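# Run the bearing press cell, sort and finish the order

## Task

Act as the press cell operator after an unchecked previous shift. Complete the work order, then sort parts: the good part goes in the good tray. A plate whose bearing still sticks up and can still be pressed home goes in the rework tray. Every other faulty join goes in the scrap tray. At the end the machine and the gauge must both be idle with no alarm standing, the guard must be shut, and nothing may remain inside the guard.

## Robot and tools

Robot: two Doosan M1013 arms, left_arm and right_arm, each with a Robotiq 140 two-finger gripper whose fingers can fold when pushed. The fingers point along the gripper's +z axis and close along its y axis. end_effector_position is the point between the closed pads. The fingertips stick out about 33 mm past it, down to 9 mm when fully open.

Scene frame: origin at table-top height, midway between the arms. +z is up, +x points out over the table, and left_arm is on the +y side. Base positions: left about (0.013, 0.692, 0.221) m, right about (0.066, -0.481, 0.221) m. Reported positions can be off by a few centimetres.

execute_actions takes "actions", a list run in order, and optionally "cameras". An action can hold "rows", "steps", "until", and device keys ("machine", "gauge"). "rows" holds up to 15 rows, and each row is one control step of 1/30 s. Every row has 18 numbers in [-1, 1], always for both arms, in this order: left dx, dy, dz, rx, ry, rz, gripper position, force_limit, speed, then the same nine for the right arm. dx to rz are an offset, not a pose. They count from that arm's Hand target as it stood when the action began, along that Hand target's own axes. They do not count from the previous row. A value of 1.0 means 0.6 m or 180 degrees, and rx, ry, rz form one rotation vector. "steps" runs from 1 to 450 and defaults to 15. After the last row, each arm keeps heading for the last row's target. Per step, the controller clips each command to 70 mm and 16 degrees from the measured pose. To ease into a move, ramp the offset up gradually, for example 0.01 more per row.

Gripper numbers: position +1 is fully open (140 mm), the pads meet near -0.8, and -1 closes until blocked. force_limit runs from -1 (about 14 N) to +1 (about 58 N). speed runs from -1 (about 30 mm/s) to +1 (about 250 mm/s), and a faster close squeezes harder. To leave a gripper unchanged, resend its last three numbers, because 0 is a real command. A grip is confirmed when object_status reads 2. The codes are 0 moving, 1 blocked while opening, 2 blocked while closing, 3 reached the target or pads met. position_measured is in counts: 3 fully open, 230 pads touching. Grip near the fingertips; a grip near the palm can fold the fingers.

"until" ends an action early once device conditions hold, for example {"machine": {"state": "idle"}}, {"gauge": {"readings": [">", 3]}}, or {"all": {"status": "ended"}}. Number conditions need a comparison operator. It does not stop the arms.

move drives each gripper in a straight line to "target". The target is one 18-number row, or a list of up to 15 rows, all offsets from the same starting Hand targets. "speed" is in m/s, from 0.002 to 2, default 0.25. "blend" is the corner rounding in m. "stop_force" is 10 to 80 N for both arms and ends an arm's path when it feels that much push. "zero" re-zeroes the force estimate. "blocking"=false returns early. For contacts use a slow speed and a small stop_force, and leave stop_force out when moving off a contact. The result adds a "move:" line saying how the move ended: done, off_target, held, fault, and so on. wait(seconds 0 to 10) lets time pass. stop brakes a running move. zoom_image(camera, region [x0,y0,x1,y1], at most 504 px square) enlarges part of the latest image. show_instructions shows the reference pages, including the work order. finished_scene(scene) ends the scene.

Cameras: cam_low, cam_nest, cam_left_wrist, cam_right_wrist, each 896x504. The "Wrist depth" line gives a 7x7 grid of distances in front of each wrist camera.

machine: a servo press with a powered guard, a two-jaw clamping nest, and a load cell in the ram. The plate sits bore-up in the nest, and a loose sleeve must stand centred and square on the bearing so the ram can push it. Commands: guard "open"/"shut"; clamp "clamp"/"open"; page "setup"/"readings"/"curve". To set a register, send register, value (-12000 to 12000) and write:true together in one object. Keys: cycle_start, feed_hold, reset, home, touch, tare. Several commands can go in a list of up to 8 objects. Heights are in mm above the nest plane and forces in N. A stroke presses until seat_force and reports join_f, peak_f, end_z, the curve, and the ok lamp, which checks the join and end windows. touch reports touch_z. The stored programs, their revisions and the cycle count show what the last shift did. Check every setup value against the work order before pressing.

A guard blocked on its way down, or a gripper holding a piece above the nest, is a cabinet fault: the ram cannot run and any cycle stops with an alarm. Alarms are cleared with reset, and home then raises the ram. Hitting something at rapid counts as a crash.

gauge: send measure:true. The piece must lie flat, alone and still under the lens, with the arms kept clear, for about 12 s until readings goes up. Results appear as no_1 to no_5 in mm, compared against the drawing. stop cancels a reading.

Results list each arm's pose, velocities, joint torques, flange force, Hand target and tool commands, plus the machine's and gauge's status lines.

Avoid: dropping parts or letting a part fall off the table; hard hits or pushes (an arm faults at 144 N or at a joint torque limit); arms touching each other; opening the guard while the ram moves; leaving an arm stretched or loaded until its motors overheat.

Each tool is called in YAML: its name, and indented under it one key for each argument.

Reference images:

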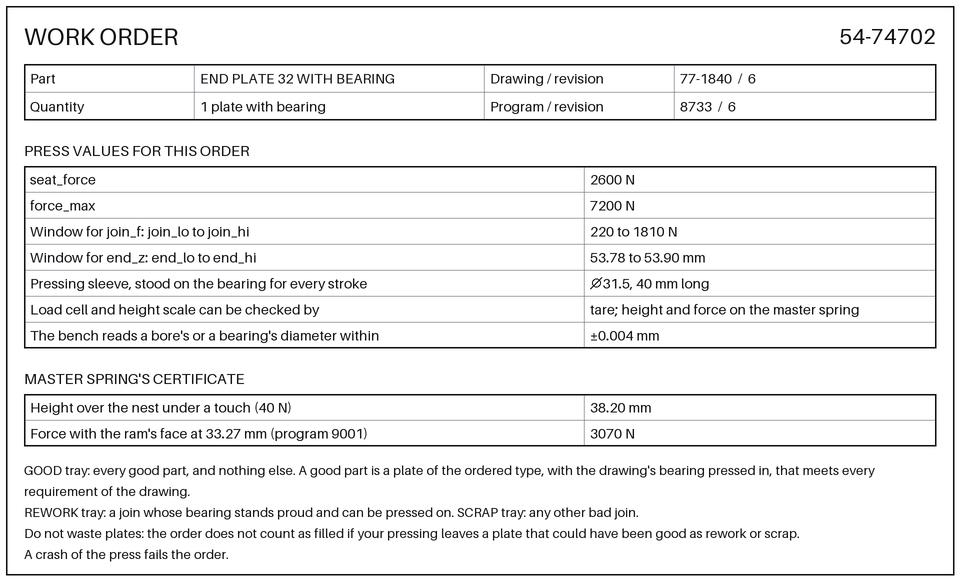

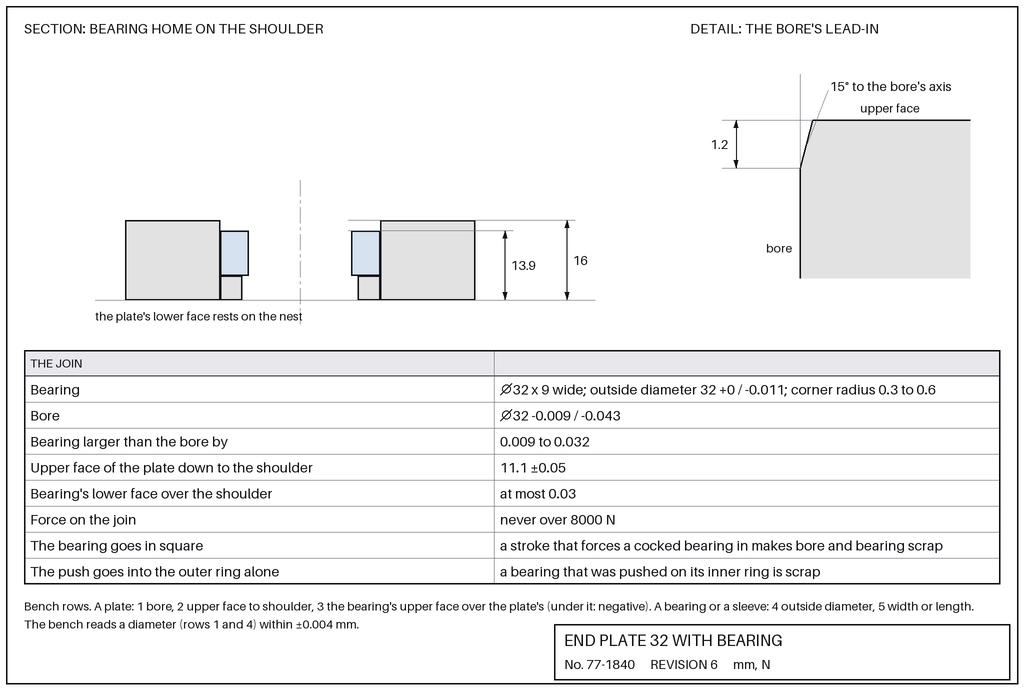

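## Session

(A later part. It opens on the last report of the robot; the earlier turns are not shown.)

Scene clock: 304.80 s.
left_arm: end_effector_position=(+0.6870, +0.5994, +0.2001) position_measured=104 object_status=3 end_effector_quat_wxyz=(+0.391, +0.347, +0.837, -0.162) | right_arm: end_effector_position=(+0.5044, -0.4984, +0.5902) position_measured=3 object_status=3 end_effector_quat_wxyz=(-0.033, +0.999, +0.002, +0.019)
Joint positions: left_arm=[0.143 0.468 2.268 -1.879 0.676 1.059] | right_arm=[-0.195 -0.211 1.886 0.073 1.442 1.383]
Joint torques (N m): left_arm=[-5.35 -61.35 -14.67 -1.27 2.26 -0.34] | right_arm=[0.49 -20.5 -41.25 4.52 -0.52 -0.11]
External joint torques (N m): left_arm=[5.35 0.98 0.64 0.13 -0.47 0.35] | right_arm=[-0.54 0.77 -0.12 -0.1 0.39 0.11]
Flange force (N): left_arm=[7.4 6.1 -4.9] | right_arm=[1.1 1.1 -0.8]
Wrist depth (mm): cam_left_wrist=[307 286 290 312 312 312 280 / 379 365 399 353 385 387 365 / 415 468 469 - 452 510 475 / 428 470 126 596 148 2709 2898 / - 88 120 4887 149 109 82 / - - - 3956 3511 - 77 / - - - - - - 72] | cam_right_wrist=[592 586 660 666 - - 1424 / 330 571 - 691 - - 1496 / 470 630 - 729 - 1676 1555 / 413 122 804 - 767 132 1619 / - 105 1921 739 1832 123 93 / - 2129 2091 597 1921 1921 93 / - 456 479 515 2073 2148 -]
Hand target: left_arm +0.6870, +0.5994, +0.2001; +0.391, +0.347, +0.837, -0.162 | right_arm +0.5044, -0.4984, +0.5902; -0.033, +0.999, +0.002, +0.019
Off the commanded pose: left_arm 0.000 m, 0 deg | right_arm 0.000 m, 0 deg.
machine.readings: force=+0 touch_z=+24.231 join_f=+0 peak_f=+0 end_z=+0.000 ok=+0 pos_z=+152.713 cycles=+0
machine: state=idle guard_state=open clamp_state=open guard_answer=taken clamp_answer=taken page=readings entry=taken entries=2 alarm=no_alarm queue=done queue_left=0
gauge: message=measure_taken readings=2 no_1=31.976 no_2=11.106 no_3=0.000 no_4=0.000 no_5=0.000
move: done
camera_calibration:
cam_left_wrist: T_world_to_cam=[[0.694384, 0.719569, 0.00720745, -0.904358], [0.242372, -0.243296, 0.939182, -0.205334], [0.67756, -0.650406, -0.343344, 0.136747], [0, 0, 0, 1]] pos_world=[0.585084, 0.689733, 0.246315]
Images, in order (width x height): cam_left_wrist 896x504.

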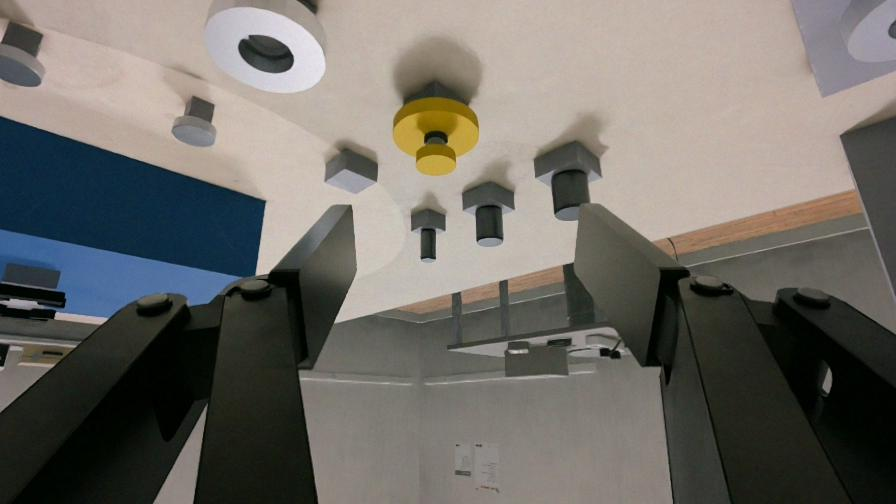

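move:
  target: [0.0304,-0.0134,0.2153,0,0,0,0.2,-0.3,-1,0,0,0,0,0,0,1,1,1]
  cameras: ["cam_left_wrist","cam_low"]

Scene clock: 317.23 s.
left_arm: end_effector_position=(+0.7432, +0.5321, +0.1033) position_measured=104 object_status=3 end_effector_quat_wxyz=(+0.391, +0.347, +0.837, -0.162) | right_arm: end_effector_position=(+0.5044, -0.4984, +0.5902) position_measured=3 object_status=3 end_effector_quat_wxyz=(-0.033, +0.999, +0.002, +0.019)
Joint positions: left_arm=[0.011 0.686 2.172 -2.163 0.689 1.264] | right_arm=[-0.195 -0.211 1.886 0.073 1.442 1.383]
Joint torques (N m): left_arm=[-4.58 -78.37 -10.22 -1.33 2.47 -0.33] | right_arm=[0.73 -20.39 -41.35 4.51 -0.52 -0.12]
External joint torques (N m): left_arm=[4.74 3.06 0.33 0.26 -0.5 0.34] | right_arm=[-0.66 0.64 0.03 -0.08 0.4 0.12]
Flange force (N): left_arm=[7.6 7.3 -0.5] | right_arm=[0.7 1.4 -0.6]
Wrist depth (mm): cam_left_wrist=[144 146 189 190 190 190 189 / 219 178 233 235 234 236 236 / 267 305 309 236 308 308 292 / 351 397 141 - 149 413 420 / - 88 120 463 134 94 82 / - - 4225 5796 1978 - 77 / - - - 4225 - - 72] | cam_right_wrist=[591 600 656 653 666 653 1441 / 317 625 693 718 - 679 1525 / 472 630 734 - - 1535 1597 / 407 122 783 767 - 133 1641 / - 105 1969 - 1861 123 93 / - 2148 2188 601 2003 1891 93 / - 462 470 513 2091 2148 -]
Hand target: left_arm +0.7432, +0.5320, +0.1032; +0.391, +0.347, +0.837, -0.162 | right_arm +0.5044, -0.4984, +0.5902; -0.033, +0.999, +0.002, +0.019
Off the commanded pose: left_arm 0.000 m, 0 deg | right_arm 0.000 m, 0 deg.
machine.readings: force=+0 touch_z=+24.231 join_f=+0 peak_f=+0 end_z=+0.000 ok=+0 pos_z=+152.713 cycles=+0
machine: state=idle guard_state=open clamp_state=open guard_answer=taken clamp_answer=taken page=readings entry=taken entries=2 alarm=no_alarm queue=done queue_left=0
gauge: message=measure_taken readings=2 no_1=31.976 no_2=11.106 no_3=0.000 no_4=0.000 no_5=0.000
move: done
camera_calibration:
cam_left_wrist: T_world_to_cam=[[0.694384, 0.719569, 0.00720745, -0.894186], [0.242372, -0.243296, 0.939182, -0.14444], [0.67756, -0.650406, -0.343344, 0.0215954], [0, 0, 0, 1]] pos_world=[0.641284, 0.622333, 0.149515]
Images, in order (width x height): cam_low 896x504, cam_left_wrist 896x504.

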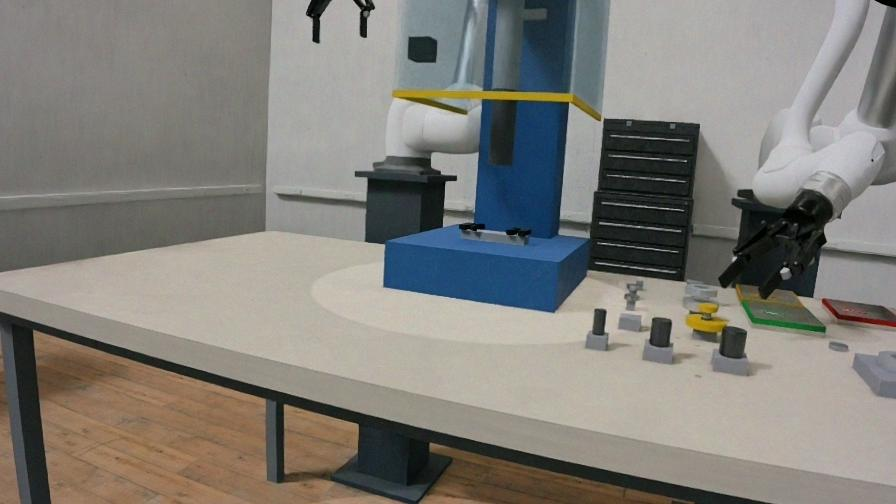

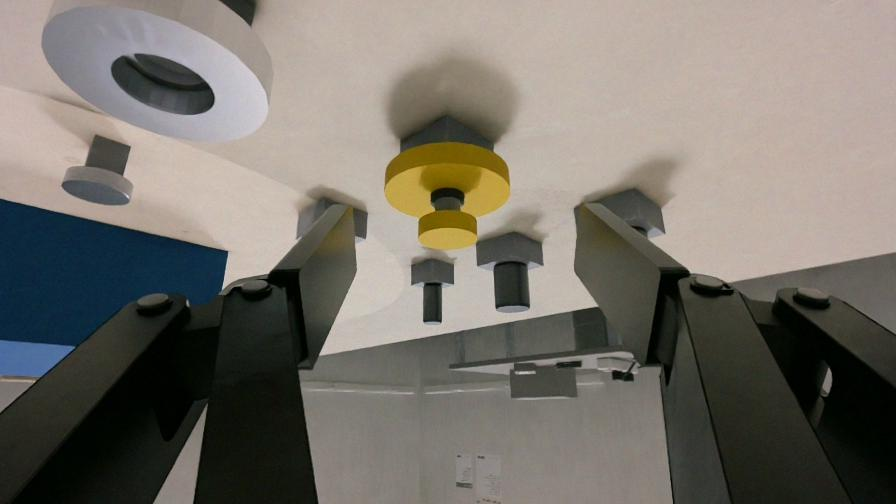

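move:
  target: [-0.0052,-0.0015,0.1622,0,0,0,0.2,-0.3,-1,0,0,0,0,0,0,1,1,1]
  speed: 0.06
  stop_force: 12
  cameras: ["cam_left_wrist","cam_low"]

zoom_image:
  camera: "cam_low"
  region: [620, 220, 800, 370]

Scene clock: 327.37 s.
left_arm: end_effector_position=(+0.7968, +0.4772, +0.0431) position_measured=104 object_status=3 end_effector_quat_wxyz=(+0.391, +0.347, +0.837, -0.162) | right_arm: end_effector_position=(+0.5044, -0.4984, +0.5902) position_measured=3 object_status=3 end_effector_quat_wxyz=(-0.033, +0.999, +0.002, +0.019)
Joint positions: left_arm=[-0.077 0.823 2.048 -2.279 0.678 1.304] | right_arm=[-0.195 -0.211 1.886 0.073 1.442 1.383]
Joint torques (N m): left_arm=[-5.36 -86.22 -10.22 -1.2 2.5 -0.25] | right_arm=[0.6 -20.53 -41.32 4.51 -0.53 -0.08]
External joint torques (N m): left_arm=[5.62 0.76 0.34 0.1 -0.49 0.25] | right_arm=[-0.59 0.76 -0.12 -0.08 0.4 0.08]
Flange force (N): left_arm=[4.5 7.1 -3.8] | right_arm=[1.1 1.3 -0.9]
Wrist depth (mm): cam_left_wrist=[108 113 113 113 113 114 114 / 138 139 139 140 140 141 141 / 180 181 171 134 174 175 185 / 257 239 141 151 149 228 270 / - 88 120 147 149 94 87 / - - - 4985 1731 - 77 / - - - - - - 72] | cam_right_wrist=[589 - 664 - - - 1424 / 634 - 739 - - 689 1515 / 489 - - - - 714 1608 / 410 113 1586 - - 132 1630 / - 105 1921 - 1891 123 93 / - 1986 2148 627 1921 1937 93 / - 460 479 512 2073 2037 -]
Hand target: left_arm +0.7968, +0.4772, +0.0431; +0.391, +0.347, +0.837, -0.162 | right_arm +0.5044, -0.4984, +0.5902; -0.033, +0.999, +0.002, +0.019
Off the commanded pose: left_arm 0.000 m, 0 deg | right_arm 0.000 m, 0 deg.
machine.readings: force=+0 touch_z=+24.231 join_f=+0 peak_f=+0 end_z=+0.000 ok=+0 pos_z=+152.713 cycles=+0
machine: state=idle guard_state=open clamp_state=open guard_answer=taken clamp_answer=taken page=readings entry=taken entries=2 alarm=no_alarm queue=done queue_left=0
gauge: message=measure_taken readings=2 no_1=31.976 no_2=11.106 no_3=0.000 no_4=0.000 no_5=0.000
move: done
camera_calibration:
cam_left_wrist: T_world_to_cam=[[0.694384, 0.719569, 0.00720745, -0.891539], [0.242372, -0.243296, 0.939182, -0.114319], [0.67756, -0.650406, -0.343344, -0.070999], [0, 0, 0, 1]] pos_world=[0.694884, 0.567533, 0.0894151]
Images, in order (width x height): cam_low 896x504, cam_left_wrist 896x504.

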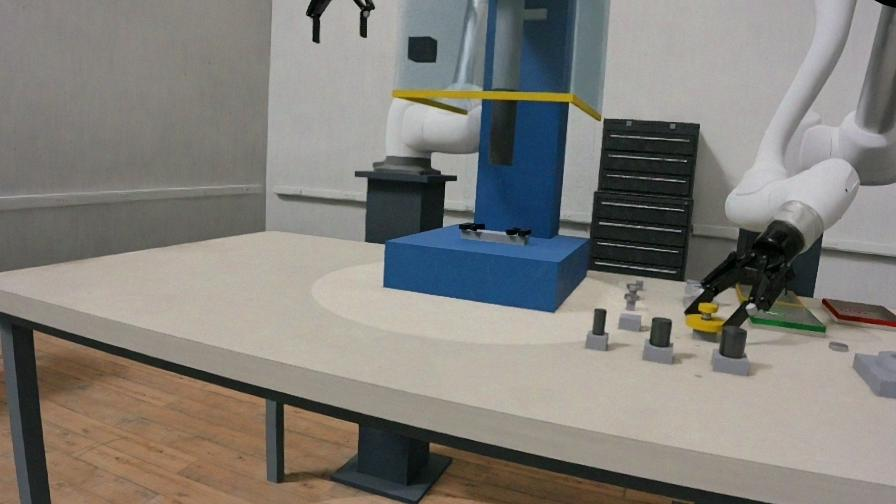

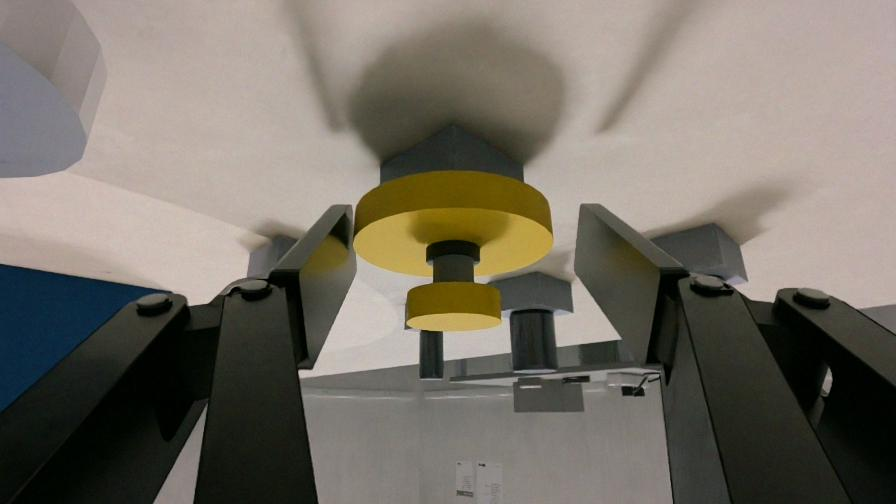

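Scaled by 2.800.

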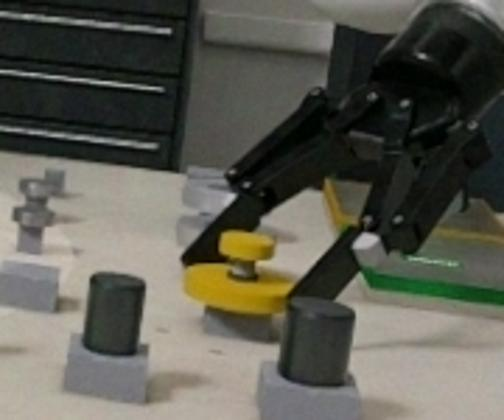

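move:
  target: [0,-0.0075,0.006,0,0,0,0.2,-0.3,-1,0,0,0,0,0,0,1,1,1]
  speed: 0.03

move:
  target: [0,0,0,0,0,0,-1,-0.3,-1,0,0,0,0,0,0,1,1,1]

move:
  target: [-0.0383,0,-0.0321,0,0,0,-1,-0.3,-1,0,0,0,0,0,0,1,1,1]
  speed: 0.06
  cameras: ["cam_left_wrist","cam_low"]

Scene clock: 334.43 s.
left_arm: end_effector_position=(+0.7956, +0.4721, +0.0409) position_measured=104 object_status=3 end_effector_quat_wxyz=(+0.391, +0.347, +0.837, -0.162) | right_arm: end_effector_position=(+0.5044, -0.4984, +0.5902) position_measured=3 object_status=3 end_effector_quat_wxyz=(-0.033, +0.999, +0.002, +0.019)
Joint positions: left_arm=[-0.086 0.827 2.049 -2.294 0.679 1.312] | right_arm=[-0.195 -0.211 1.886 0.073 1.442 1.383]
Joint torques (N m): left_arm=[-5.63 -86.4 -10.11 -1.41 2.44 -0.23] | right_arm=[0.86 -20.62 -41.31 4.49 -0.55 -0.07]
External joint torques (N m): left_arm=[6.16 0.87 0.45 0.32 -0.45 0.23] | right_arm=[-0.95 0.97 -0.02 -0.07 0.42 0.07]
Flange force (N): left_arm=[4.9 8.4 -4.4] | right_arm=[1.1 2.2 -0.7]
Wrist depth (mm): cam_left_wrist=[- 109 114 110 115 111 111 / - 141 136 143 137 137 137 / 175 176 168 132 168 180 170 / 250 251 141 148 149 221 263 / - 88 108 141 294 94 87 / - - - 4793 1780 - 77 / - - - 3776 - - 72] | cam_right_wrist=[569 585 - - - 608 1432 / 317 - - - - 668 1525 / 427 619 710 - - 1565 1619 / 407 122 2073 - - 142 1619 / - 105 1953 - 1861 123 93 / - 2073 2091 609 2003 1906 93 / - 462 479 513 2110 2073 -]
Hand target: left_arm +0.7956, +0.4721, +0.0408; +0.391, +0.347, +0.837, -0.162 | right_arm +0.5044, -0.4984, +0.5902; -0.033, +0.999, +0.002, +0.019
Off the commanded pose: left_arm 0.000 m, 0 deg | right_arm 0.000 m, 0 deg.
machine.readings: force=+0 touch_z=+24.231 join_f=+0 peak_f=+0 end_z=+0.000 ok=+0 pos_z=+152.713 cycles=+0
machine: state=idle guard_state=open clamp_state=open guard_answer=taken clamp_answer=taken page=readings entry=taken entries=2 alarm=no_alarm queue=done queue_left=0
gauge: message=measure_taken readings=2 no_1=31.976 no_2=11.106 no_3=0.000 no_4=0.000 no_5=0.000
move: done

Scene clock: 335.10 s.
left_arm: end_effector_position=(+0.7955, +0.4721, +0.0408) position_measured=125 object_status=0 end_effector_quat_wxyz=(+0.391, +0.347, +0.837, -0.162) | right_arm: end_effector_position=(+0.5044, -0.4984, +0.5902) position_measured=3 object_status=3 end_effector_quat_wxyz=(-0.033, +0.999, +0.002, +0.019)
Joint positions: left_arm=[-0.086 0.827 2.049 -2.294 0.679 1.312] | right_arm=[-0.195 -0.211 1.886 0.073 1.442 1.383]
Joint torques (N m): left_arm=[-6.87 -81.54 -10.81 -1.2 1.51 -0.19] | right_arm=[0.84 -20.39 -41.38 4.52 -0.5 -0.09]
External joint torques (N m): left_arm=[7.05 -3.9 1.17 0.11 0.49 0.19] | right_arm=[-0.75 0.68 0.05 -0.09 0.38 0.09]
Flange force (N): left_arm=[1.9 6.3 -12.7] | right_arm=[0.7 1.6 -0.6]
Wrist depth (mm): cam_left_wrist=[- 109 110 110 115 111 111 / - 141 136 143 137 137 137 / 175 176 167 132 169 180 181 / 250 253 138 149 145 228 262 / 286 89 103 142 130 89 82 / - - - 4373 1640 70 78 / - 68 - 3003 - - 74] | cam_right_wrist=[591 541 689 - - - 1450 / 326 - - - 708 685 1496 / 468 591 727 - 691 1700 1641 / 409 122 777 821 780 132 1676 / - 105 1953 - 1832 124 93 / - 2055 2110 615 1986 2003 93 / - 463 478 514 1953 2055 -]
Hand target: left_arm +0.7956, +0.4721, +0.0408; +0.391, +0.347, +0.837, -0.162 | right_arm +0.5044, -0.4984, +0.5902; -0.033, +0.999, +0.002, +0.019
Off the commanded pose: left_arm 0.000 m, 0 deg | right_arm 0.000 m, 0 deg.
machine.readings: force=+0 touch_z=+24.231 join_f=+0 peak_f=+0 end_z=+0.000 ok=+0 pos_z=+152.713 cycles=+0
machine: state=idle guard_state=open clamp_state=open guard_answer=taken clamp_answer=taken page=readings entry=taken entries=2 alarm=no_alarm queue=done queue_left=0
gauge: message=measure_taken readings=2 no_1=31.976 no_2=11.106 no_3=0.000 no_4=0.000 no_5=0.000
move: done

Scene clock: 335.97 s.
left_arm: end_effector_position=(+0.7955, +0.4720, +0.0707) position_measured=125 object_status=2 end_effector_quat_wxyz=(+0.391, +0.347, +0.837, -0.162) | right_arm: end_effector_position=(+0.5044, -0.4984, +0.5902) position_measured=3 object_status=3 end_effector_quat_wxyz=(-0.033, +0.999, +0.002, +0.019)
Joint positions: left_arm=[-0.086 0.774 2.06 -2.253 0.652 1.26] | right_arm=[-0.195 -0.211 1.886 0.073 1.442 1.383]
Joint torques (N m): left_arm=[-5.43 -87.51 -13.33 -1.7 3.48 -0.02] | right_arm=[0.68 -20.3 -41.33 4.49 -0.52 -0.06]
External joint torques (N m): left_arm=[5.6 4.4 2.18 0.49 -1.51 0.02] | right_arm=[-0.76 0.75 0.16 -0.08 0.4 0.05]
Flange force (N): left_arm=[7.5 7.7 -1.3] | right_arm=[0.6 1.8 -0.4]
Wrist depth (mm): cam_left_wrist=[- 147 147 148 149 149 155 / 180 181 182 163 175 184 185 / 234 236 222 131 227 234 242 / 303 312 138 148 148 245 352 / 286 89 94 142 130 89 82 / - - - - - 70 78 / - 68 - - - - 74] | cam_right_wrist=[585 586 - - - - 1441 / 642 630 - - - - 1477 / 464 629 772 - 732 1653 1565 / 408 122 767 753 767 124 1653 / - 105 1953 905 1891 116 93 / - 2037 2073 612 1986 1846 93 / - 454 479 514 2129 2037 -]
Hand target: left_arm +0.7955, +0.4721, +0.0708; +0.391, +0.347, +0.837, -0.162 | right_arm +0.5044, -0.4984, +0.5902; -0.033, +0.999, +0.002, +0.019
Off the commanded pose: left_arm 0.000 m, 0 deg | right_arm 0.000 m, 0 deg.
machine.readings: force=+0 touch_z=+24.231 join_f=+0 peak_f=+0 end_z=+0.000 ok=+0 pos_z=+152.713 cycles=+0
machine: state=idle guard_state=open clamp_state=open guard_answer=taken clamp_answer=taken page=readings entry=taken entries=2 alarm=no_alarm queue=done queue_left=0
gauge: message=measure_taken readings=2 no_1=31.976 no_2=11.106 no_3=0.000 no_4=0.000 no_5=0.000
move: done
camera_calibration:
cam_left_wrist: T_world_to_cam=[[0.69448, 0.719477, 0.00715942, -0.887103], [0.242371, -0.243296, 0.939182, -0.14119], [0.677462, -0.650508, -0.343345, -0.0638986], [0, 0, 0, 1]] pos_world=[0.693584, 0.562332, 0.117015]
Images, in order (width x height): cam_low 896x504, cam_left_wrist 896x504.

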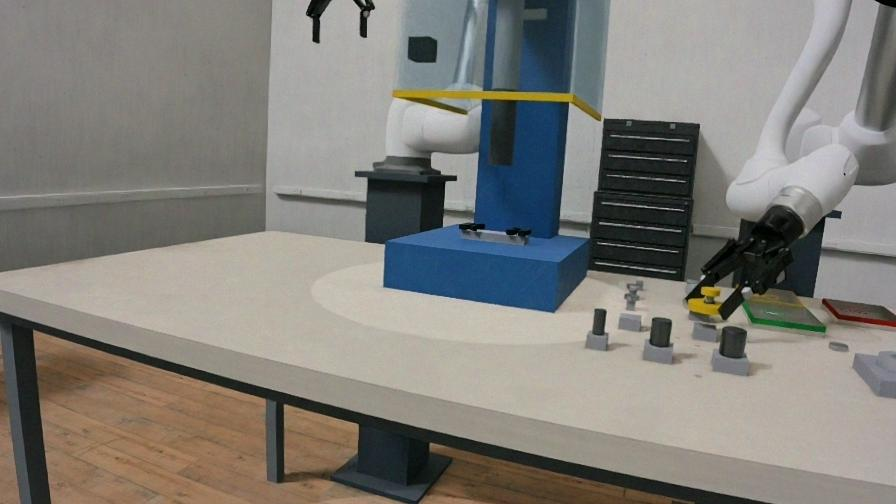

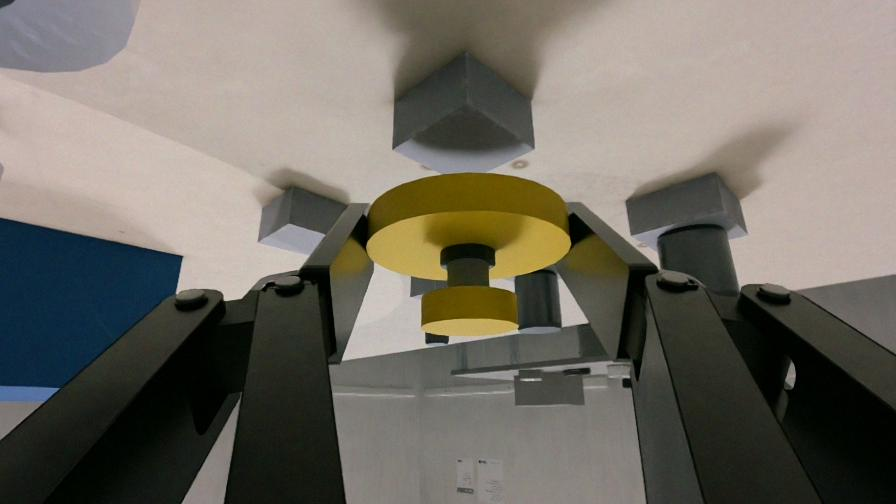

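move:
  target:
    - [-0.0766,0,-0.0643,0,0,0,-1,-0.3,-1,0,0,0,0,0,0,1,1,1]
    - [-0.0895,-0.0088,-0.3575,0,0,0,-1,-0.3,-1,0,0,0,0,0,0,1,1,1]
  speed: 0.25
  blend: 0.02

move:
  target: [0,0,0,0.1915,0,0.1608,-1,-0.3,-1,0,0,0,0,0,0,1,1,1]
  speed: 0.4

move:
  target: [-0.2176,-0.1583,0.2592,0,0,0,-1,-0.3,-1,0,0,0,0,0,0,1,1,1]
  speed: 0.3

Scene clock: 351.57 s.
left_arm: end_effector_position=(+0.6997, +0.5602, +0.2496) position_measured=125 object_status=2 end_effector_quat_wxyz=(+0.391, +0.347, +0.837, -0.162) | right_arm: end_effector_position=(+0.5044, -0.4984, +0.5902) position_measured=3 object_status=3 end_effector_quat_wxyz=(-0.033, +0.999, +0.002, +0.019)
Joint positions: left_arm=[0.064 0.382 2.242 -1.82 0.612 0.897] | right_arm=[-0.195 -0.211 1.886 0.073 1.442 1.383]
Joint torques (N m): left_arm=[-5.68 -60.24 -21.19 -1.64 2.98 -0.26] | right_arm=[0.59 -20.68 -41.48 4.51 -0.48 -0.08]
External joint torques (N m): left_arm=[5.66 3.5 2.55 0.37 -1.36 0.26] | right_arm=[-0.48 0.88 0.1 -0.07 0.35 0.08]
Flange force (N): left_arm=[10.0 6.6 -2.3] | right_arm=[1.1 1.1 -0.4]
Wrist depth (mm): cam_left_wrist=[- 356 375 353 376 375 371 / 400 445 460 471 425 469 464 / 410 455 537 129 141 2329 2397 / 500 - 137 147 145 3077 - / - 89 94 142 116 89 82 / - - - 4373 - 70 78 / - 68 - - - - 74] | cam_right_wrist=[585 586 656 - 655 649 1424 / 617 604 721 - - 666 1505 / 470 617 725 - - 1231 1641 / 409 122 1861 - 790 133 1664 / - 105 1921 - 1906 123 93 / - 2037 2037 598 1986 2003 93 / - 461 474 517 2003 2091 -]
Hand target: left_arm +0.6997, +0.5602, +0.2496; +0.391, +0.347, +0.837, -0.162 | right_arm +0.5044, -0.4984, +0.5902; -0.033, +0.999, +0.002, +0.019
Off the commanded pose: left_arm 0.000 m, 0 deg | right_arm 0.000 m, 0 deg.
machine.readings: force=+0 touch_z=+24.231 join_f=+0 peak_f=+0 end_z=+0.000 ok=+0 pos_z=+152.713 cycles=+0
machine: state=idle guard_state=open clamp_state=open guard_answer=taken clamp_answer=taken page=readings entry=taken entries=2 alarm=no_alarm queue=done queue_left=0
gauge: message=measure_taken readings=2 no_1=31.976 no_2=11.106 no_3=0.000 no_4=0.000 no_5=0.000
move: done

Scene clock: 353.13 s.
left_arm: end_effector_position=(+0.6997, +0.5602, +0.2496) position_measured=125 object_status=2 end_effector_quat_wxyz=(+0.300, +0.641, +0.641, -0.298) | right_arm: end_effector_position=(+0.5044, -0.4984, +0.5902) position_measured=3 object_status=3 end_effector_quat_wxyz=(-0.033, +0.999, +0.002, +0.019)
Joint positions: left_arm=[0.165 0.578 1.869 -1.003 1.124 0.792] | right_arm=[-0.195 -0.211 1.886 0.073 1.442 1.383]
Joint torques (N m): left_arm=[-5.45 -83.81 -25.98 -0.58 2.77 -0.24] | right_arm=[0.65 -20.67 -41.39 4.5 -0.53 -0.13]
External joint torques (N m): left_arm=[5.49 3.55 2.25 0.76 -1.3 0.24] | right_arm=[-0.7 1 0.02 -0.08 0.41 0.12]
Flange force (N): left_arm=[9.4 -2.5 -1.7] | right_arm=[1.3 1.5 -0.6]
Wrist depth (mm): cam_left_wrist=[368 344 371 338 376 371 363 / 446 - 438 - 430 461 494 / 2351 549 565 129 564 - 2329 / 3280 559 138 148 145 3561 3040 / - 89 94 142 116 89 82 / - - - 3462 - 70 78 / - 68 - 784 - - 74] | cam_right_wrist=[576 592 649 637 - - 1424 / 314 620 727 723 - - 1565 / 491 581 - 729 - 1441 1586 / 412 122 1738 - 746 133 1619 / - 105 1876 804 1876 123 93 / - 2091 2091 609 1921 1937 93 / - 454 476 509 2055 2037 -]
Hand target: left_arm +0.6997, +0.5602, +0.2496; +0.300, +0.641, +0.641, -0.298 | right_arm +0.5044, -0.4984, +0.5902; -0.033, +0.999, +0.002, +0.019
Off the commanded pose: left_arm 0.000 m, 0 deg | right_arm 0.000 m, 0 deg.
machine.readings: force=+0 touch_z=+24.231 join_f=+0 peak_f=+0 end_z=+0.000 ok=+0 pos_z=+152.713 cycles=+0
machine: state=idle guard_state=open clamp_state=open guard_answer=taken clamp_answer=taken page=readings entry=taken entries=2 alarm=no_alarm queue=done queue_left=0
gauge: message=measure_taken readings=2 no_1=31.976 no_2=11.106 no_3=0.000 no_4=0.000 no_5=0.000
move: done

Scene clock: 354.47 s.
left_arm: end_effector_position=(+0.6048, +0.3572, +0.2496) position_measured=125 object_status=2 end_effector_quat_wxyz=(+0.300, +0.641, +0.641, -0.298) | right_arm: end_effector_position=(+0.5044, -0.4984, +0.5902) position_measured=3 object_status=3 end_effector_quat_wxyz=(-0.033, +0.999, +0.002, +0.019)
Joint positions: left_arm=[-0.155 0.473 2.073 -1.264 0.909 0.8] | right_arm=[-0.195 -0.211 1.886 0.073 1.442 1.383]
Joint torques (N m): left_arm=[-4.71 -70.9 -22.82 -1.34 2.88 -0.24] | right_arm=[0.72 -20.55 -41.29 4.53 -0.51 -0.12]
External joint torques (N m): left_arm=[4.97 3.6 2.44 0.96 -1.41 0.24] | right_arm=[-0.74 0.92 0.03 -0.11 0.39 0.11]
Flange force (N): left_arm=[10.1 0.5 -2.3] | right_arm=[1.1 1.6 -0.6]
Wrist depth (mm): cam_left_wrist=[370 368 374 381 374 375 375 / 1860 369 366 368 369 434 458 / 2287 392 370 130 377 - 561 / 3116 - 138 147 145 - 3511 / - 89 94 142 116 89 82 / - - - 3368 - 70 78 / - 68 - 428 - - 74] | cam_right_wrist=[588 608 - - - - 1415 / 323 - - - - - 1486 / 493 624 653 729 - 1382 1608 / 409 122 1725 - - 132 1664 / - 105 1937 - 1906 123 93 / - 2020 1986 598 1921 1937 93 / - 462 474 514 2168 2055 -]
Hand target: left_arm +0.6048, +0.3572, +0.2496; +0.300, +0.641, +0.641, -0.298 | right_arm +0.5044, -0.4984, +0.5902; -0.033, +0.999, +0.002, +0.019
Off the commanded pose: left_arm 0.000 m, 0 deg | right_arm 0.000 m, 0 deg.
machine.readings: force=+0 touch_z=+24.231 join_f=+0 peak_f=+0 end_z=+0.000 ok=+0 pos_z=+152.713 cycles=+0
machine: state=idle guard_state=open clamp_state=open guard_answer=taken clamp_answer=taken page=readings entry=taken entries=2 alarm=no_alarm queue=done queue_left=0
gauge: message=measure_taken readings=2 no_1=31.976 no_2=11.106 no_3=0.000 no_4=0.000 no_5=0.000
move: done

move:
  target:
    - [-0.1204,-0.0055,0.3498,0,0,0,-1,-0.3,-1,0,0,0,0,0,0,1,1,1]
    - [-0.2645,-0.0055,0.5215,0,0,0,-1,-0.3,-1,0,0,0,0,0,0,1,1,1]
  speed: 0.15
  cameras: ["cam_left_wrist","cam_nest"]

Scene clock: 362.13 s.
left_arm: end_effector_position=(+0.6017, +0.0155, +0.1703) position_measured=125 object_status=2 end_effector_quat_wxyz=(+0.300, +0.641, +0.641, -0.298) | right_arm: end_effector_position=(+0.5044, -0.4984, +0.5902) position_measured=3 object_status=3 end_effector_quat_wxyz=(-0.033, +0.999, +0.002, +0.019)
Joint positions: left_arm=[-0.632 0.712 1.824 -1.613 0.644 0.736] | right_arm=[-0.195 -0.211 1.886 0.073 1.442 1.383]
Joint torques (N m): left_arm=[-4.92 -93.03 -23.79 -1.64 2.59 -0.24] | right_arm=[0.98 -20.64 -41.38 4.51 -0.5 -0.11]
External joint torques (N m): left_arm=[5.67 3.62 2.05 0.64 -1.22 0.24] | right_arm=[-1.05 0.99 0.03 -0.09 0.38 0.11]
Flange force (N): left_arm=[7.3 4.4 -2.0] | right_arm=[1.1 2.3 -0.6]
Wrist depth (mm): cam_left_wrist=[145 146 147 110 110 154 154 / 164 180 181 151 175 183 184 / - 221 236 132 225 239 420 / 164 - 138 147 148 315 - / 156 89 94 142 116 89 83 / - - 3077 - - 70 78 / - 68 - - - - 74] | cam_right_wrist=[547 589 685 669 651 603 1441 / 328 - 723 - 681 658 1496 / 463 630 762 - - 1525 1586 / 427 113 1664 777 - 133 1630 / - 105 1986 - 1861 124 93 / - 2110 2073 604 2003 1891 93 / - 459 474 514 2055 2110 -]
Hand target: left_arm +0.6017, +0.0154, +0.1703; +0.300, +0.641, +0.641, -0.298 | right_arm +0.5044, -0.4984, +0.5902; -0.033, +0.999, +0.002, +0.019
Off the commanded pose: left_arm 0.000 m, 0 deg | right_arm 0.000 m, 0 deg.
machine.readings: force=+0 touch_z=+24.231 join_f=+0 peak_f=+0 end_z=+0.000 ok=+0 pos_z=+152.713 cycles=+0
machine: state=idle guard_state=open clamp_state=open guard_answer=taken clamp_answer=taken page=readings entry=taken entries=2 alarm=no_alarm queue=done queue_left=0
gauge: message=measure_taken readings=2 no_1=31.976 no_2=11.106 no_3=0.000 no_4=0.000 no_5=0.000
move: done
camera_calibration:
cam_left_wrist: T_world_to_cam=[[0.99981, 0.0176508, 0.00831039, -0.597823], [-0.00172468, -0.344337, 0.938844, -0.150227], [0.0194329, -0.93868, -0.344242, 0.20511], [0, 0, 0, 1]] pos_world=[0.593465, 0.151356, 0.216615]
Images, in order (width x height): cam_nest 896x504, cam_left_wrist 896x504.

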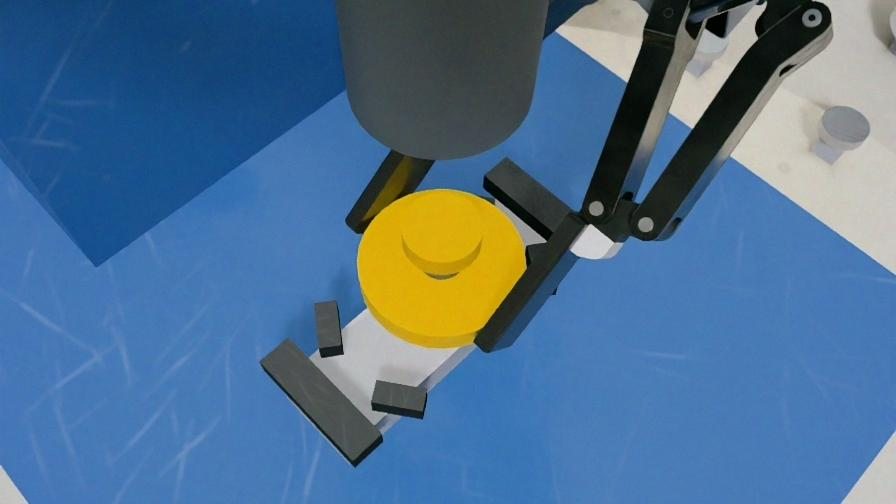

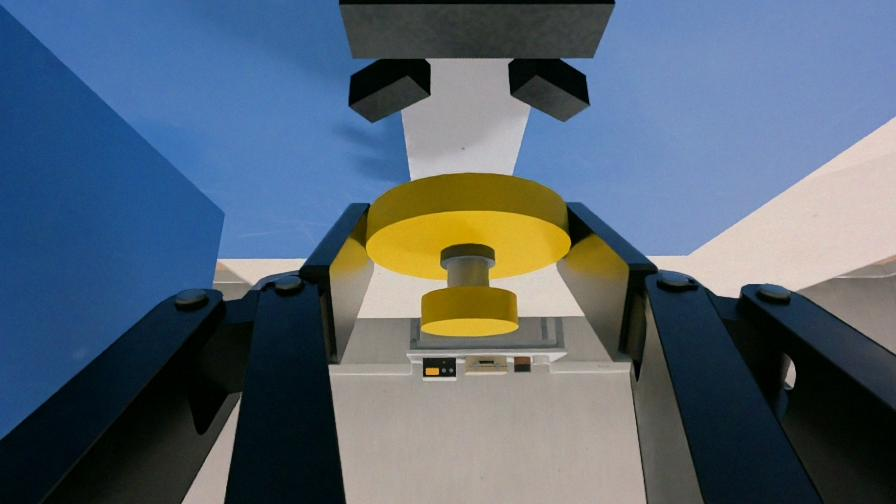

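move:
  target: [0.0447,0,0.0375,0,0,0,-1,-0.3,-1,0,0,0,0,0,0,1,1,1]
  speed: 0.03
  stop_force: 12
  cameras: ["cam_nest"]

Scene clock: 366.53 s.
left_arm: end_effector_position=(+0.6018, +0.0151, +0.1382) position_measured=125 object_status=2 end_effector_quat_wxyz=(+0.300, +0.641, +0.640, -0.299) | right_arm: end_effector_position=(+0.5044, -0.4984, +0.5902) position_measured=3 object_status=3 end_effector_quat_wxyz=(-0.033, +0.999, +0.002, +0.019)
Joint positions: left_arm=[-0.632 0.756 1.823 -1.672 0.648 0.809] | right_arm=[-0.195 -0.211 1.886 0.073 1.442 1.383]
Joint torques (N m): left_arm=[-5.88 -86.85 -18.76 -0.72 0.97 -0.21] | right_arm=[0.7 -20.56 -41.41 4.47 -0.53 -0.08]
External joint torques (N m): left_arm=[6.31 -4.51 -1.58 -0.38 0.53 0.22] | right_arm=[-0.82 0.92 0.03 -0.05 0.41 0.08]
Flange force (N): left_arm=[1.1 3.9 -9.2] | right_arm=[1.1 1.9 -0.6]
Wrist depth (mm): cam_left_wrist=[110 110 106 95 98 108 107 / 136 130 92 89 89 133 133 / 160 170 162 120 119 175 175 / - 224 138 149 148 233 - / 156 89 94 140 116 89 82 / - - 3368 - - 70 78 / - 68 - - - - 74] | cam_right_wrist=[572 571 - 668 - 647 1424 / 595 - 685 - 716 1306 1515 / 470 - - - - 1725 1597 / 405 113 1832 - 767 132 1641 / - 105 1969 - 1861 124 93 / - 2110 2148 606 1861 1891 93 / - 462 473 515 2037 2037 -]
Hand target: left_arm +0.6018, +0.0152, +0.1382; +0.300, +0.641, +0.640, -0.299 (not the last commanded pose) | right_arm +0.5044, -0.4984, +0.5902; -0.033, +0.999, +0.002, +0.019
Off the commanded pose: left_arm 0.003 m, 0 deg | right_arm 0.000 m, 0 deg.
machine.readings: force=+0 touch_z=+24.231 join_f=+0 peak_f=+0 end_z=+0.000 ok=+0 pos_z=+152.713 cycles=+0
machine: state=idle guard_state=open clamp_state=open guard_answer=taken clamp_answer=taken page=readings entry=taken entries=2 alarm=no_alarm queue=done queue_left=0
gauge: message=measure_taken readings=2 no_1=31.976 no_2=11.106 no_3=0.000 no_4=0.000 no_5=0.000
move: contact (left_arm)
Images, in order (width x height): cam_nest 896x504.

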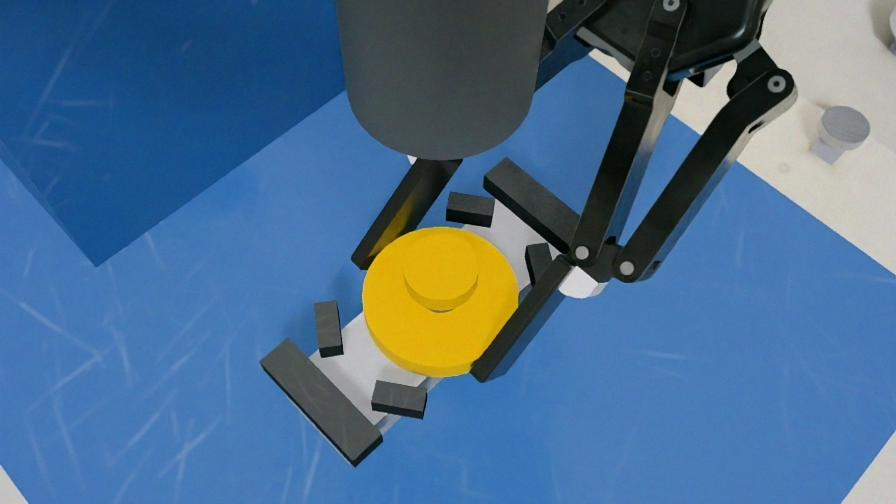

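Centred. Release, clamp, exit axially, shut guard, touch.

move:
  target: [0,0,0,0,0,0,0.2,-0.3,-1,0,0,0,0,0,0,1,1,1]

move:
  target:
    - [0,0,-0.25,0,0,0,0.2,-0.3,-1,0,0,0,0,0,0,1,1,1]
    - [0.1073,0,-0.556,0,0,0,0.2,-0.3,-1,0,0,0,0,0,0,1,1,1]
  speed: 0.2
  blend: 0.02

execute_actions:
  actions:
    - {"machine":[{"clamp":"clamp"},{"guard":"shut"},{"touch":true}],"steps":15}
    - {"steps":450,"until":{"all":{"status":"ended"}}}
  cameras: ["cam_nest"]

Scene clock: 374.63 s.
left_arm: end_effector_position=(+0.6018, +0.0152, +0.1382) position_measured=104 object_status=0 end_effector_quat_wxyz=(+0.300, +0.641, +0.640, -0.299) | right_arm: end_effector_position=(+0.5044, -0.4984, +0.5902) position_measured=3 object_status=3 end_effector_quat_wxyz=(-0.033, +0.999, +0.002, +0.019)
Joint positions: left_arm=[-0.632 0.756 1.823 -1.672 0.648 0.809] | right_arm=[-0.195 -0.211 1.886 0.073 1.442 1.383]
Joint torques (N m): left_arm=[-5.33 -91.88 -20.51 -1.2 1.95 -0.23] | right_arm=[0.76 -20.59 -41.31 4.48 -0.48 -0.13]
External joint torques (N m): left_arm=[5.63 0.81 0.38 0.12 -0.47 0.23] | right_arm=[-0.72 0.91 0.04 -0.06 0.36 0.13]
Flange force (N): left_arm=[5.0 4.4 -3.8] | right_arm=[1.1 1.5 -0.5]
Wrist depth (mm): cam_left_wrist=[109 110 106 95 98 107 108 / 136 130 92 89 89 133 133 / 160 170 161 119 119 174 175 / - 226 141 149 149 214 554 / - 88 120 140 149 94 87 / - - 3414 3155 3237 - 77 / - - 3040 - - - 72] | cam_right_wrist=[568 598 - 675 - 653 1441 / 557 637 721 - 723 1545 1477 / 466 619 741 - 721 1751 1586 / 407 122 853 - 798 133 1700 / - 105 1969 - 1790 116 93 / - 2148 2073 611 1953 2003 93 / - 459 479 516 2037 2091 -]
Hand target: left_arm +0.6018, +0.0152, +0.1382; +0.300, +0.641, +0.640, -0.299 | right_arm +0.5044, -0.4984, +0.5902; -0.033, +0.999, +0.002, +0.019
Off the commanded pose: left_arm 0.000 m, 0 deg | right_arm 0.000 m, 0 deg.
machine.readings: force=+0 touch_z=+24.231 join_f=+0 peak_f=+0 end_z=+0.000 ok=+0 pos_z=+152.713 cycles=+0
machine: state=idle guard_state=open clamp_state=open guard_answer=taken clamp_answer=taken page=readings entry=taken entries=2 alarm=no_alarm queue=done queue_left=0
gauge: message=measure_taken readings=2 no_1=31.976 no_2=11.106 no_3=0.000 no_4=0.000 no_5=0.000
move: done

Scene clock: 376.87 s.
left_arm: end_effector_position=(+0.6015, +0.3122, +0.3030) position_measured=104 object_status=3 end_effector_quat_wxyz=(+0.300, +0.641, +0.640, -0.299) | right_arm: end_effector_position=(+0.5044, -0.4984, +0.5902) position_measured=3 object_status=3 end_effector_quat_wxyz=(-0.033, +0.999, +0.002, +0.019)
Joint positions: left_arm=[-0.23 0.4 2.044 -1.236 0.899 0.659] | right_arm=[-0.195 -0.211 1.886 0.073 1.442 1.383]
Joint torques (N m): left_arm=[-4.03 -66.87 -24.98 -0.67 1.62 -0.23] | right_arm=[0.58 -20.67 -41.43 4.51 -0.53 -0.1]
External joint torques (N m): left_arm=[4.21 2.5 0.55 0.3 -0.37 0.23] | right_arm=[-0.62 1.01 0.15 -0.09 0.41 0.1]
Flange force (N): left_arm=[7.2 3.5 -2.3] | right_arm=[1.1 1.4 -0.4]
Wrist depth (mm): cam_left_wrist=[1511 339 340 339 342 341 443 / 1874 383 387 389 390 525 539 / 2492 - - 470 509 - 3612 / 3368 - 126 - 148 930 3612 / - 88 120 3155 3116 103 87 / - - - 407 3561 - 77 / - - - 389 3280 - 72] | cam_right_wrist=[569 586 - - - 647 1424 / 632 640 753 - - 1366 1525 / 464 575 - 746 807 1876 1555 / 393 122 1876 777 796 132 1688 / - 105 1937 - 1876 123 93 / - 2110 2110 598 2003 1986 93 / - 460 476 512 2188 2020 -]
Hand target: left_arm +0.6015, +0.3123, +0.3030; +0.300, +0.641, +0.640, -0.299 | right_arm +0.5044, -0.4984, +0.5902; -0.033, +0.999, +0.002, +0.019
Off the commanded pose: left_arm 0.000 m, 0 deg | right_arm 0.000 m, 0 deg.
machine.readings: force=+0 touch_z=+24.231 join_f=+0 peak_f=+0 end_z=+0.000 ok=+0 pos_z=+152.713 cycles=+0
machine: state=idle guard_state=open clamp_state=open guard_answer=taken clamp_answer=taken page=readings entry=taken entries=2 alarm=no_alarm queue=done queue_left=0
gauge: message=measure_taken readings=2 no_1=31.976 no_2=11.106 no_3=0.000 no_4=0.000 no_5=0.000
move: done

Scene clock: 391.63 s.
left_arm: end_effector_position=(+0.6015, +0.3123, +0.3030) position_measured=104 object_status=3 end_effector_quat_wxyz=(+0.300, +0.641, +0.640, -0.299) | right_arm: end_effector_position=(+0.5044, -0.4984, +0.5902) position_measured=3 object_status=3 end_effector_quat_wxyz=(-0.033, +0.999, +0.002, +0.019)
Joint positions: left_arm=[-0.229 0.4 2.044 -1.236 0.899 0.659] | right_arm=[-0.195 -0.211 1.886 0.073 1.442 1.383]
Joint torques (N m): left_arm=[-5.47 -65.18 -24.99 -0.51 1.72 -0.25] | right_arm=[0.39 -20.58 -41.25 4.51 -0.52 -0.07]
External joint torques (N m): left_arm=[5.51 0.89 0.51 0.16 -0.47 0.25] | right_arm=[-0.4 0.97 -0.01 -0.1 0.4 0.07]
External joint torques at the end of the 1st action: left_arm=[5.34 0.75 0.43 0.11 -0.46 0.25] | right_arm=[-0.93 0.66 -0.07 -0.11 0.36 0.13]
Flange force (N): left_arm=[7.2 2.1 -5.3] | right_arm=[1.4 0.9 -0.6]
Flange force at the end of the 1st action (N): left_arm=[6.9 2.0 -5.2] | right_arm=[0.7 2.0 -0.8]
Wrist depth (mm): cam_left_wrist=[1501 335 335 337 332 413 - / 1846 384 388 389 392 582 - / 2444 384 470 476 506 722 2420 / 3414 368 138 608 149 857 3280 / - 88 105 428 133 94 82 / - - 3323 389 - - 77 / - - - 385 3323 - 72] | cam_right_wrist=[572 601 668 666 - - 1468 / 637 609 736 685 - 683 1477 / 484 600 732 736 750 1468 1535 / 427 122 1891 798 - 132 1738 / - 105 1876 969 1846 123 93 / - 2073 2148 612 2003 1921 93 / - 466 478 510 2073 2037 -]
Hand target: left_arm +0.6015, +0.3123, +0.3030; +0.300, +0.641, +0.640, -0.299 | right_arm +0.5044, -0.4984, +0.5902; -0.033, +0.999, +0.002, +0.019
Tool commands: left_gripper/position=+0.2 left_gripper/force_limit=-0.3 left_gripper/speed=-1.0 right_gripper/position=+1.0 right_gripper/force_limit=+1.0 right_gripper/speed=+1.0
Off the commanded pose: left_arm 0.000 m, 0 deg | right_arm 0.000 m, 0 deg.
machine.readings: force=+0 touch_z=+38.229 join_f=+0 peak_f=+0 end_z=+0.000 ok=+0 pos_z=+152.713 cycles=+0
machine: state=idle guard_state=shut clamp_state=clamped guard_answer=taken clamp_answer=taken page=readings entry=taken entries=3 alarm=no_alarm queue=done queue_left=0
gauge: message=measure_taken readings=2 no_1=31.976 no_2=11.106 no_3=0.000 no_4=0.000 no_5=0.000
Images, in order (width x height): cam_nest 896x504.

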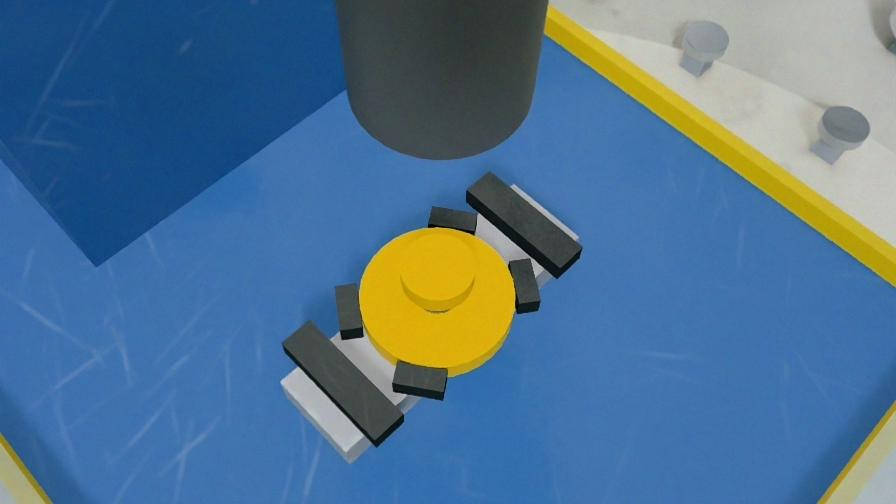

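execute_actions:
  actions:
    - {"machine":[{"register":"program","value":9001,"write":true},{"cycle_start":true},{"touch":true},{"page":"setup"}],"steps":15}
    - {"steps":450,"until":{"machine":{"queue":"done"}}}
    - {"machine":{"page":"readings"},"steps":15}
    - {"machine":{"page":"curve"},"steps":15}

execute_actions:
  actions:
    - {"machine":{"page":"readings"},"steps":15}

execute_actions:
  actions:
    - {"machine":{"page":"setup"},"steps":15}

Scene clock: 413.40 s.
left_arm: end_effector_position=(+0.6015, +0.3123, +0.3030) position_measured=104 object_status=3 end_effector_quat_wxyz=(+0.300, +0.641, +0.640, -0.299) | right_arm: end_effector_position=(+0.5044, -0.4984, +0.5902) position_measured=3 object_status=3 end_effector_quat_wxyz=(-0.033, +0.999, +0.002, +0.019)
Joint positions: left_arm=[-0.229 0.4 2.044 -1.236 0.899 0.659] | right_arm=[-0.195 -0.211 1.886 0.073 1.442 1.383]
Joint torques (N m): left_arm=[-5.17 -65.18 -24.86 -0.49 1.74 -0.19] | right_arm=[0.95 -20.45 -41.33 4.53 -0.52 -0.11]
External joint torques (N m): left_arm=[5.33 0.5 0.24 0.13 -0.49 0.2] | right_arm=[-1.06 0.76 -0.06 -0.11 0.39 0.1]
External joint torques at the end of the 1st action: left_arm=[5.74 0.77 0.4 0.12 -0.48 0.24] | right_arm=[-0.77 0.78 0.01 -0.09 0.38 0.08]
External joint torques at the end of the 2nd action: left_arm=[5.71 0.76 0.4 0.13 -0.49 0.25] | right_arm=[-0.71 0.91 0.01 -0.07 0.38 0.09]
External joint torques at the end of the 3rd action: left_arm=[5.59 0.94 0.56 0.11 -0.48 0.25] | right_arm=[-0.91 0.93 -0.05 -0.04 0.42 0.09]
Flange force (N): left_arm=[6.4 2.1 -5.5] | right_arm=[0.8 2.3 -0.8]
Flange force at the end of the 1st action (N): left_arm=[7.3 2.3 -5.7] | right_arm=[0.9 1.7 -0.6]
Flange force at the end of the 2nd action (N): left_arm=[7.2 2.3 -5.6] | right_arm=[1.1 1.6 -0.6]
Flange force at the end of the 3rd action (N): left_arm=[7.4 2.1 -5.3] | right_arm=[1.1 2.1 -0.8]
Wrist depth (mm): cam_left_wrist=[1548 334 334 335 336 345 444 / 1846 387 388 389 391 - 536 / 2420 - 482 477 510 - 2543 / 3237 - 140 609 149 109 3511 / - 88 120 2769 149 94 87 / - - 3323 407 - - 77 / - - - 383 - - 72] | cam_right_wrist=[591 - - - - - 1432 / 622 617 703 699 685 685 1555 / 504 632 - 723 - 1700 1608 / 412 122 796 712 - 132 1619 / - 105 1969 - 1832 116 93 / - 2073 2110 594 2037 2003 93 / - 464 477 512 2073 2129 -]
Hand target: left_arm +0.6015, +0.3123, +0.3030; +0.300, +0.641, +0.640, -0.299 | right_arm +0.5044, -0.4984, +0.5902; -0.033, +0.999, +0.002, +0.019
Tool commands: left_gripper/position=+0.2 left_gripper/force_limit=-0.3 left_gripper/speed=-1.0 right_gripper/position=+1.0 right_gripper/force_limit=+1.0 right_gripper/speed=+1.0
Off the commanded pose: left_arm 0.000 m, 0 deg | right_arm 0.000 m, 0 deg.
machine.curve: curve1_z=+39.270 curve1_f=+0 curve2_z=+38.413 curve2_f=+8 curve3_z=+37.556 curve3_f=+443 curve4_z=+36.699 curve4_f=+961 curve5_z=+35.841 curve5_f=+1479 curve6_z=+34.984 curve6_f=+2012 curve7_z=+34.127 curve7_f=+2535 curve8_z=+33.270 curve8_f=+3072
machine: state=done guard_state=shut clamp_state=clamped guard_answer=taken clamp_answer=taken page=curve entry=taken entries=6 alarm=no_alarm queue=done queue_left=0
gauge: message=measure_taken readings=2 no_1=31.976 no_2=11.106 no_3=0.000 no_4=0.000 no_5=0.000

Scene clock: 414.10 s.
left_arm: end_effector_position=(+0.6015, +0.3123, +0.3030) position_measured=104 object_status=3 end_effector_quat_wxyz=(+0.300, +0.641, +0.640, -0.299) | right_arm: end_effector_position=(+0.5044, -0.4984, +0.5902) position_measured=3 object_status=3 end_effector_quat_wxyz=(-0.033, +0.999, +0.002, +0.019)
Joint positions: left_arm=[-0.229 0.4 2.044 -1.236 0.899 0.659] | right_arm=[-0.195 -0.211 1.886 0.073 1.442 1.383]
Joint torques (N m): left_arm=[-5.54 -65.4 -24.96 -0.48 1.72 -0.24] | right_arm=[0.86 -20.44 -41.23 4.49 -0.54 -0.09]
External joint torques (N m): left_arm=[5.55 0.86 0.3 0.1 -0.47 0.24] | right_arm=[-0.83 0.84 -0.05 -0.07 0.41 0.09]
Flange force (N): left_arm=[7.1 2.5 -5.3] | right_arm=[1.0 1.9 -0.8]
Wrist depth (mm): cam_left_wrist=[1501 335 335 335 336 411 440 / 1860 385 368 390 376 - 564 / 2374 394 471 469 483 - 2351 / 3368 - 139 1034 149 110 3323 / - 88 119 3368 150 94 82 / - - - 406 - - 77 / - - 3776 388 - - 72] | cam_right_wrist=[588 600 - 668 655 - 1407 / 651 617 - - 679 1700 1505 / 506 617 725 - - 1398 1545 / 430 122 1832 - 746 132 1676 / - 105 1921 753 1818 124 93 / - 2091 2091 603 2003 1891 93 / - 458 476 514 2091 2129 -]
Hand target: left_arm +0.6015, +0.3123, +0.3030; +0.300, +0.641, +0.640, -0.299 | right_arm +0.5044, -0.4984, +0.5902; -0.033, +0.999, +0.002, +0.019
Tool commands: left_gripper/position=+0.2 left_gripper/force_limit=-0.3 left_gripper/speed=-1.0 right_gripper/position=+1.0 right_gripper/force_limit=+1.0 right_gripper/speed=+1.0
Off the commanded pose: left_arm 0.000 m, 0 deg | right_arm 0.000 m, 0 deg.
machine.readings: force=+0 touch_z=+38.194 join_f=+2885 peak_f=+3073 end_z=+33.268 ok=+0 pos_z=+152.713 cycles=+1
machine: state=done guard_state=shut clamp_state=clamped guard_answer=taken clamp_answer=taken page=readings entry=taken entries=6 alarm=no_alarm queue=done queue_left=0
gauge: message=measure_taken readings=2 no_1=31.976 no_2=11.106 no_3=0.000 no_4=0.000 no_5=0.000

Scene clock: 414.80 s.
left_arm: end_effector_position=(+0.6015, +0.3123, +0.3030) position_measured=104 object_status=3 end_effector_quat_wxyz=(+0.300, +0.641, +0.640, -0.299) | right_arm: end_effector_position=(+0.5044, -0.4984, +0.5902) position_measured=3 object_status=3 end_effector_quat_wxyz=(-0.033, +0.999, +0.002, +0.019)
Joint positions: left_arm=[-0.229 0.4 2.044 -1.236 0.899 0.659] | right_arm=[-0.195 -0.211 1.886 0.073 1.442 1.383]
Joint torques (N m): left_arm=[-5.42 -65.26 -24.86 -0.51 1.72 -0.25] | right_arm=[0.93 -20.46 -41.39 4.49 -0.52 -0.1]
External joint torques (N m): left_arm=[5.64 0.48 0.32 0.14 -0.47 0.26] | right_arm=[-0.93 0.72 0.03 -0.07 0.39 0.1]
Flange force (N): left_arm=[6.9 2.1 -5.9] | right_arm=[0.7 2.0 -0.7]
Wrist depth (mm): cam_left_wrist=[1458 335 335 336 336 342 447 / 1917 384 388 389 389 548 570 / 2444 - 477 482 454 685 820 / 3323 - 141 - 149 110 3155 / - 88 120 3280 149 94 82 / - - - 411 3720 - 77 / - - 3280 386 3237 - 72] | cam_right_wrist=[563 595 - - - 594 1450 / 637 582 - - 699 660 1486 / 496 632 - 729 - 718 1630 / 428 122 1676 - - 132 1641 / - 105 1876 838 1846 124 93 / - 2091 2055 594 1969 1986 93 / - 459 480 515 2073 2091 -]
Hand target: left_arm +0.6015, +0.3123, +0.3030; +0.300, +0.641, +0.640, -0.299 | right_arm +0.5044, -0.4984, +0.5902; -0.033, +0.999, +0.002, +0.019
Tool commands: left_gripper/position=+0.2 left_gripper/force_limit=-0.3 left_gripper/speed=-1.0 right_gripper/position=+1.0 right_gripper/force_limit=+1.0 right_gripper/speed=+1.0
Off the commanded pose: left_arm 0.000 m, 0 deg | right_arm 0.000 m, 0 deg.
machine.setup: program=+9001 ram_zero=+167.287 seat_force=+2600 force_max=+7200 join_lo=+220 join_hi=+1810 end_lo=+53.780 end_hi=+53.900 cell_gain=+2.106 cell_zero=-93 program_revision=+1 program_top=+33.270 stored1_number=+2628 stored1_revision=+3 stored2_number=+8733 stored2_revision=+6 stored3_number=+9001 stored3_revision=+1 stored4_number=+1637 stored4_revision=+4 stored5_number=+7392 stored5_revision=+2
machine: state=done guard_state=shut clamp_state=clamped guard_answer=taken clamp_answer=taken page=setup entry=taken entries=6 alarm=no_alarm queue=done queue_left=0
gauge: message=measure_taken readings=2 no_1=31.976 no_2=11.106 no_3=0.000 no_4=0.000 no_5=0.000


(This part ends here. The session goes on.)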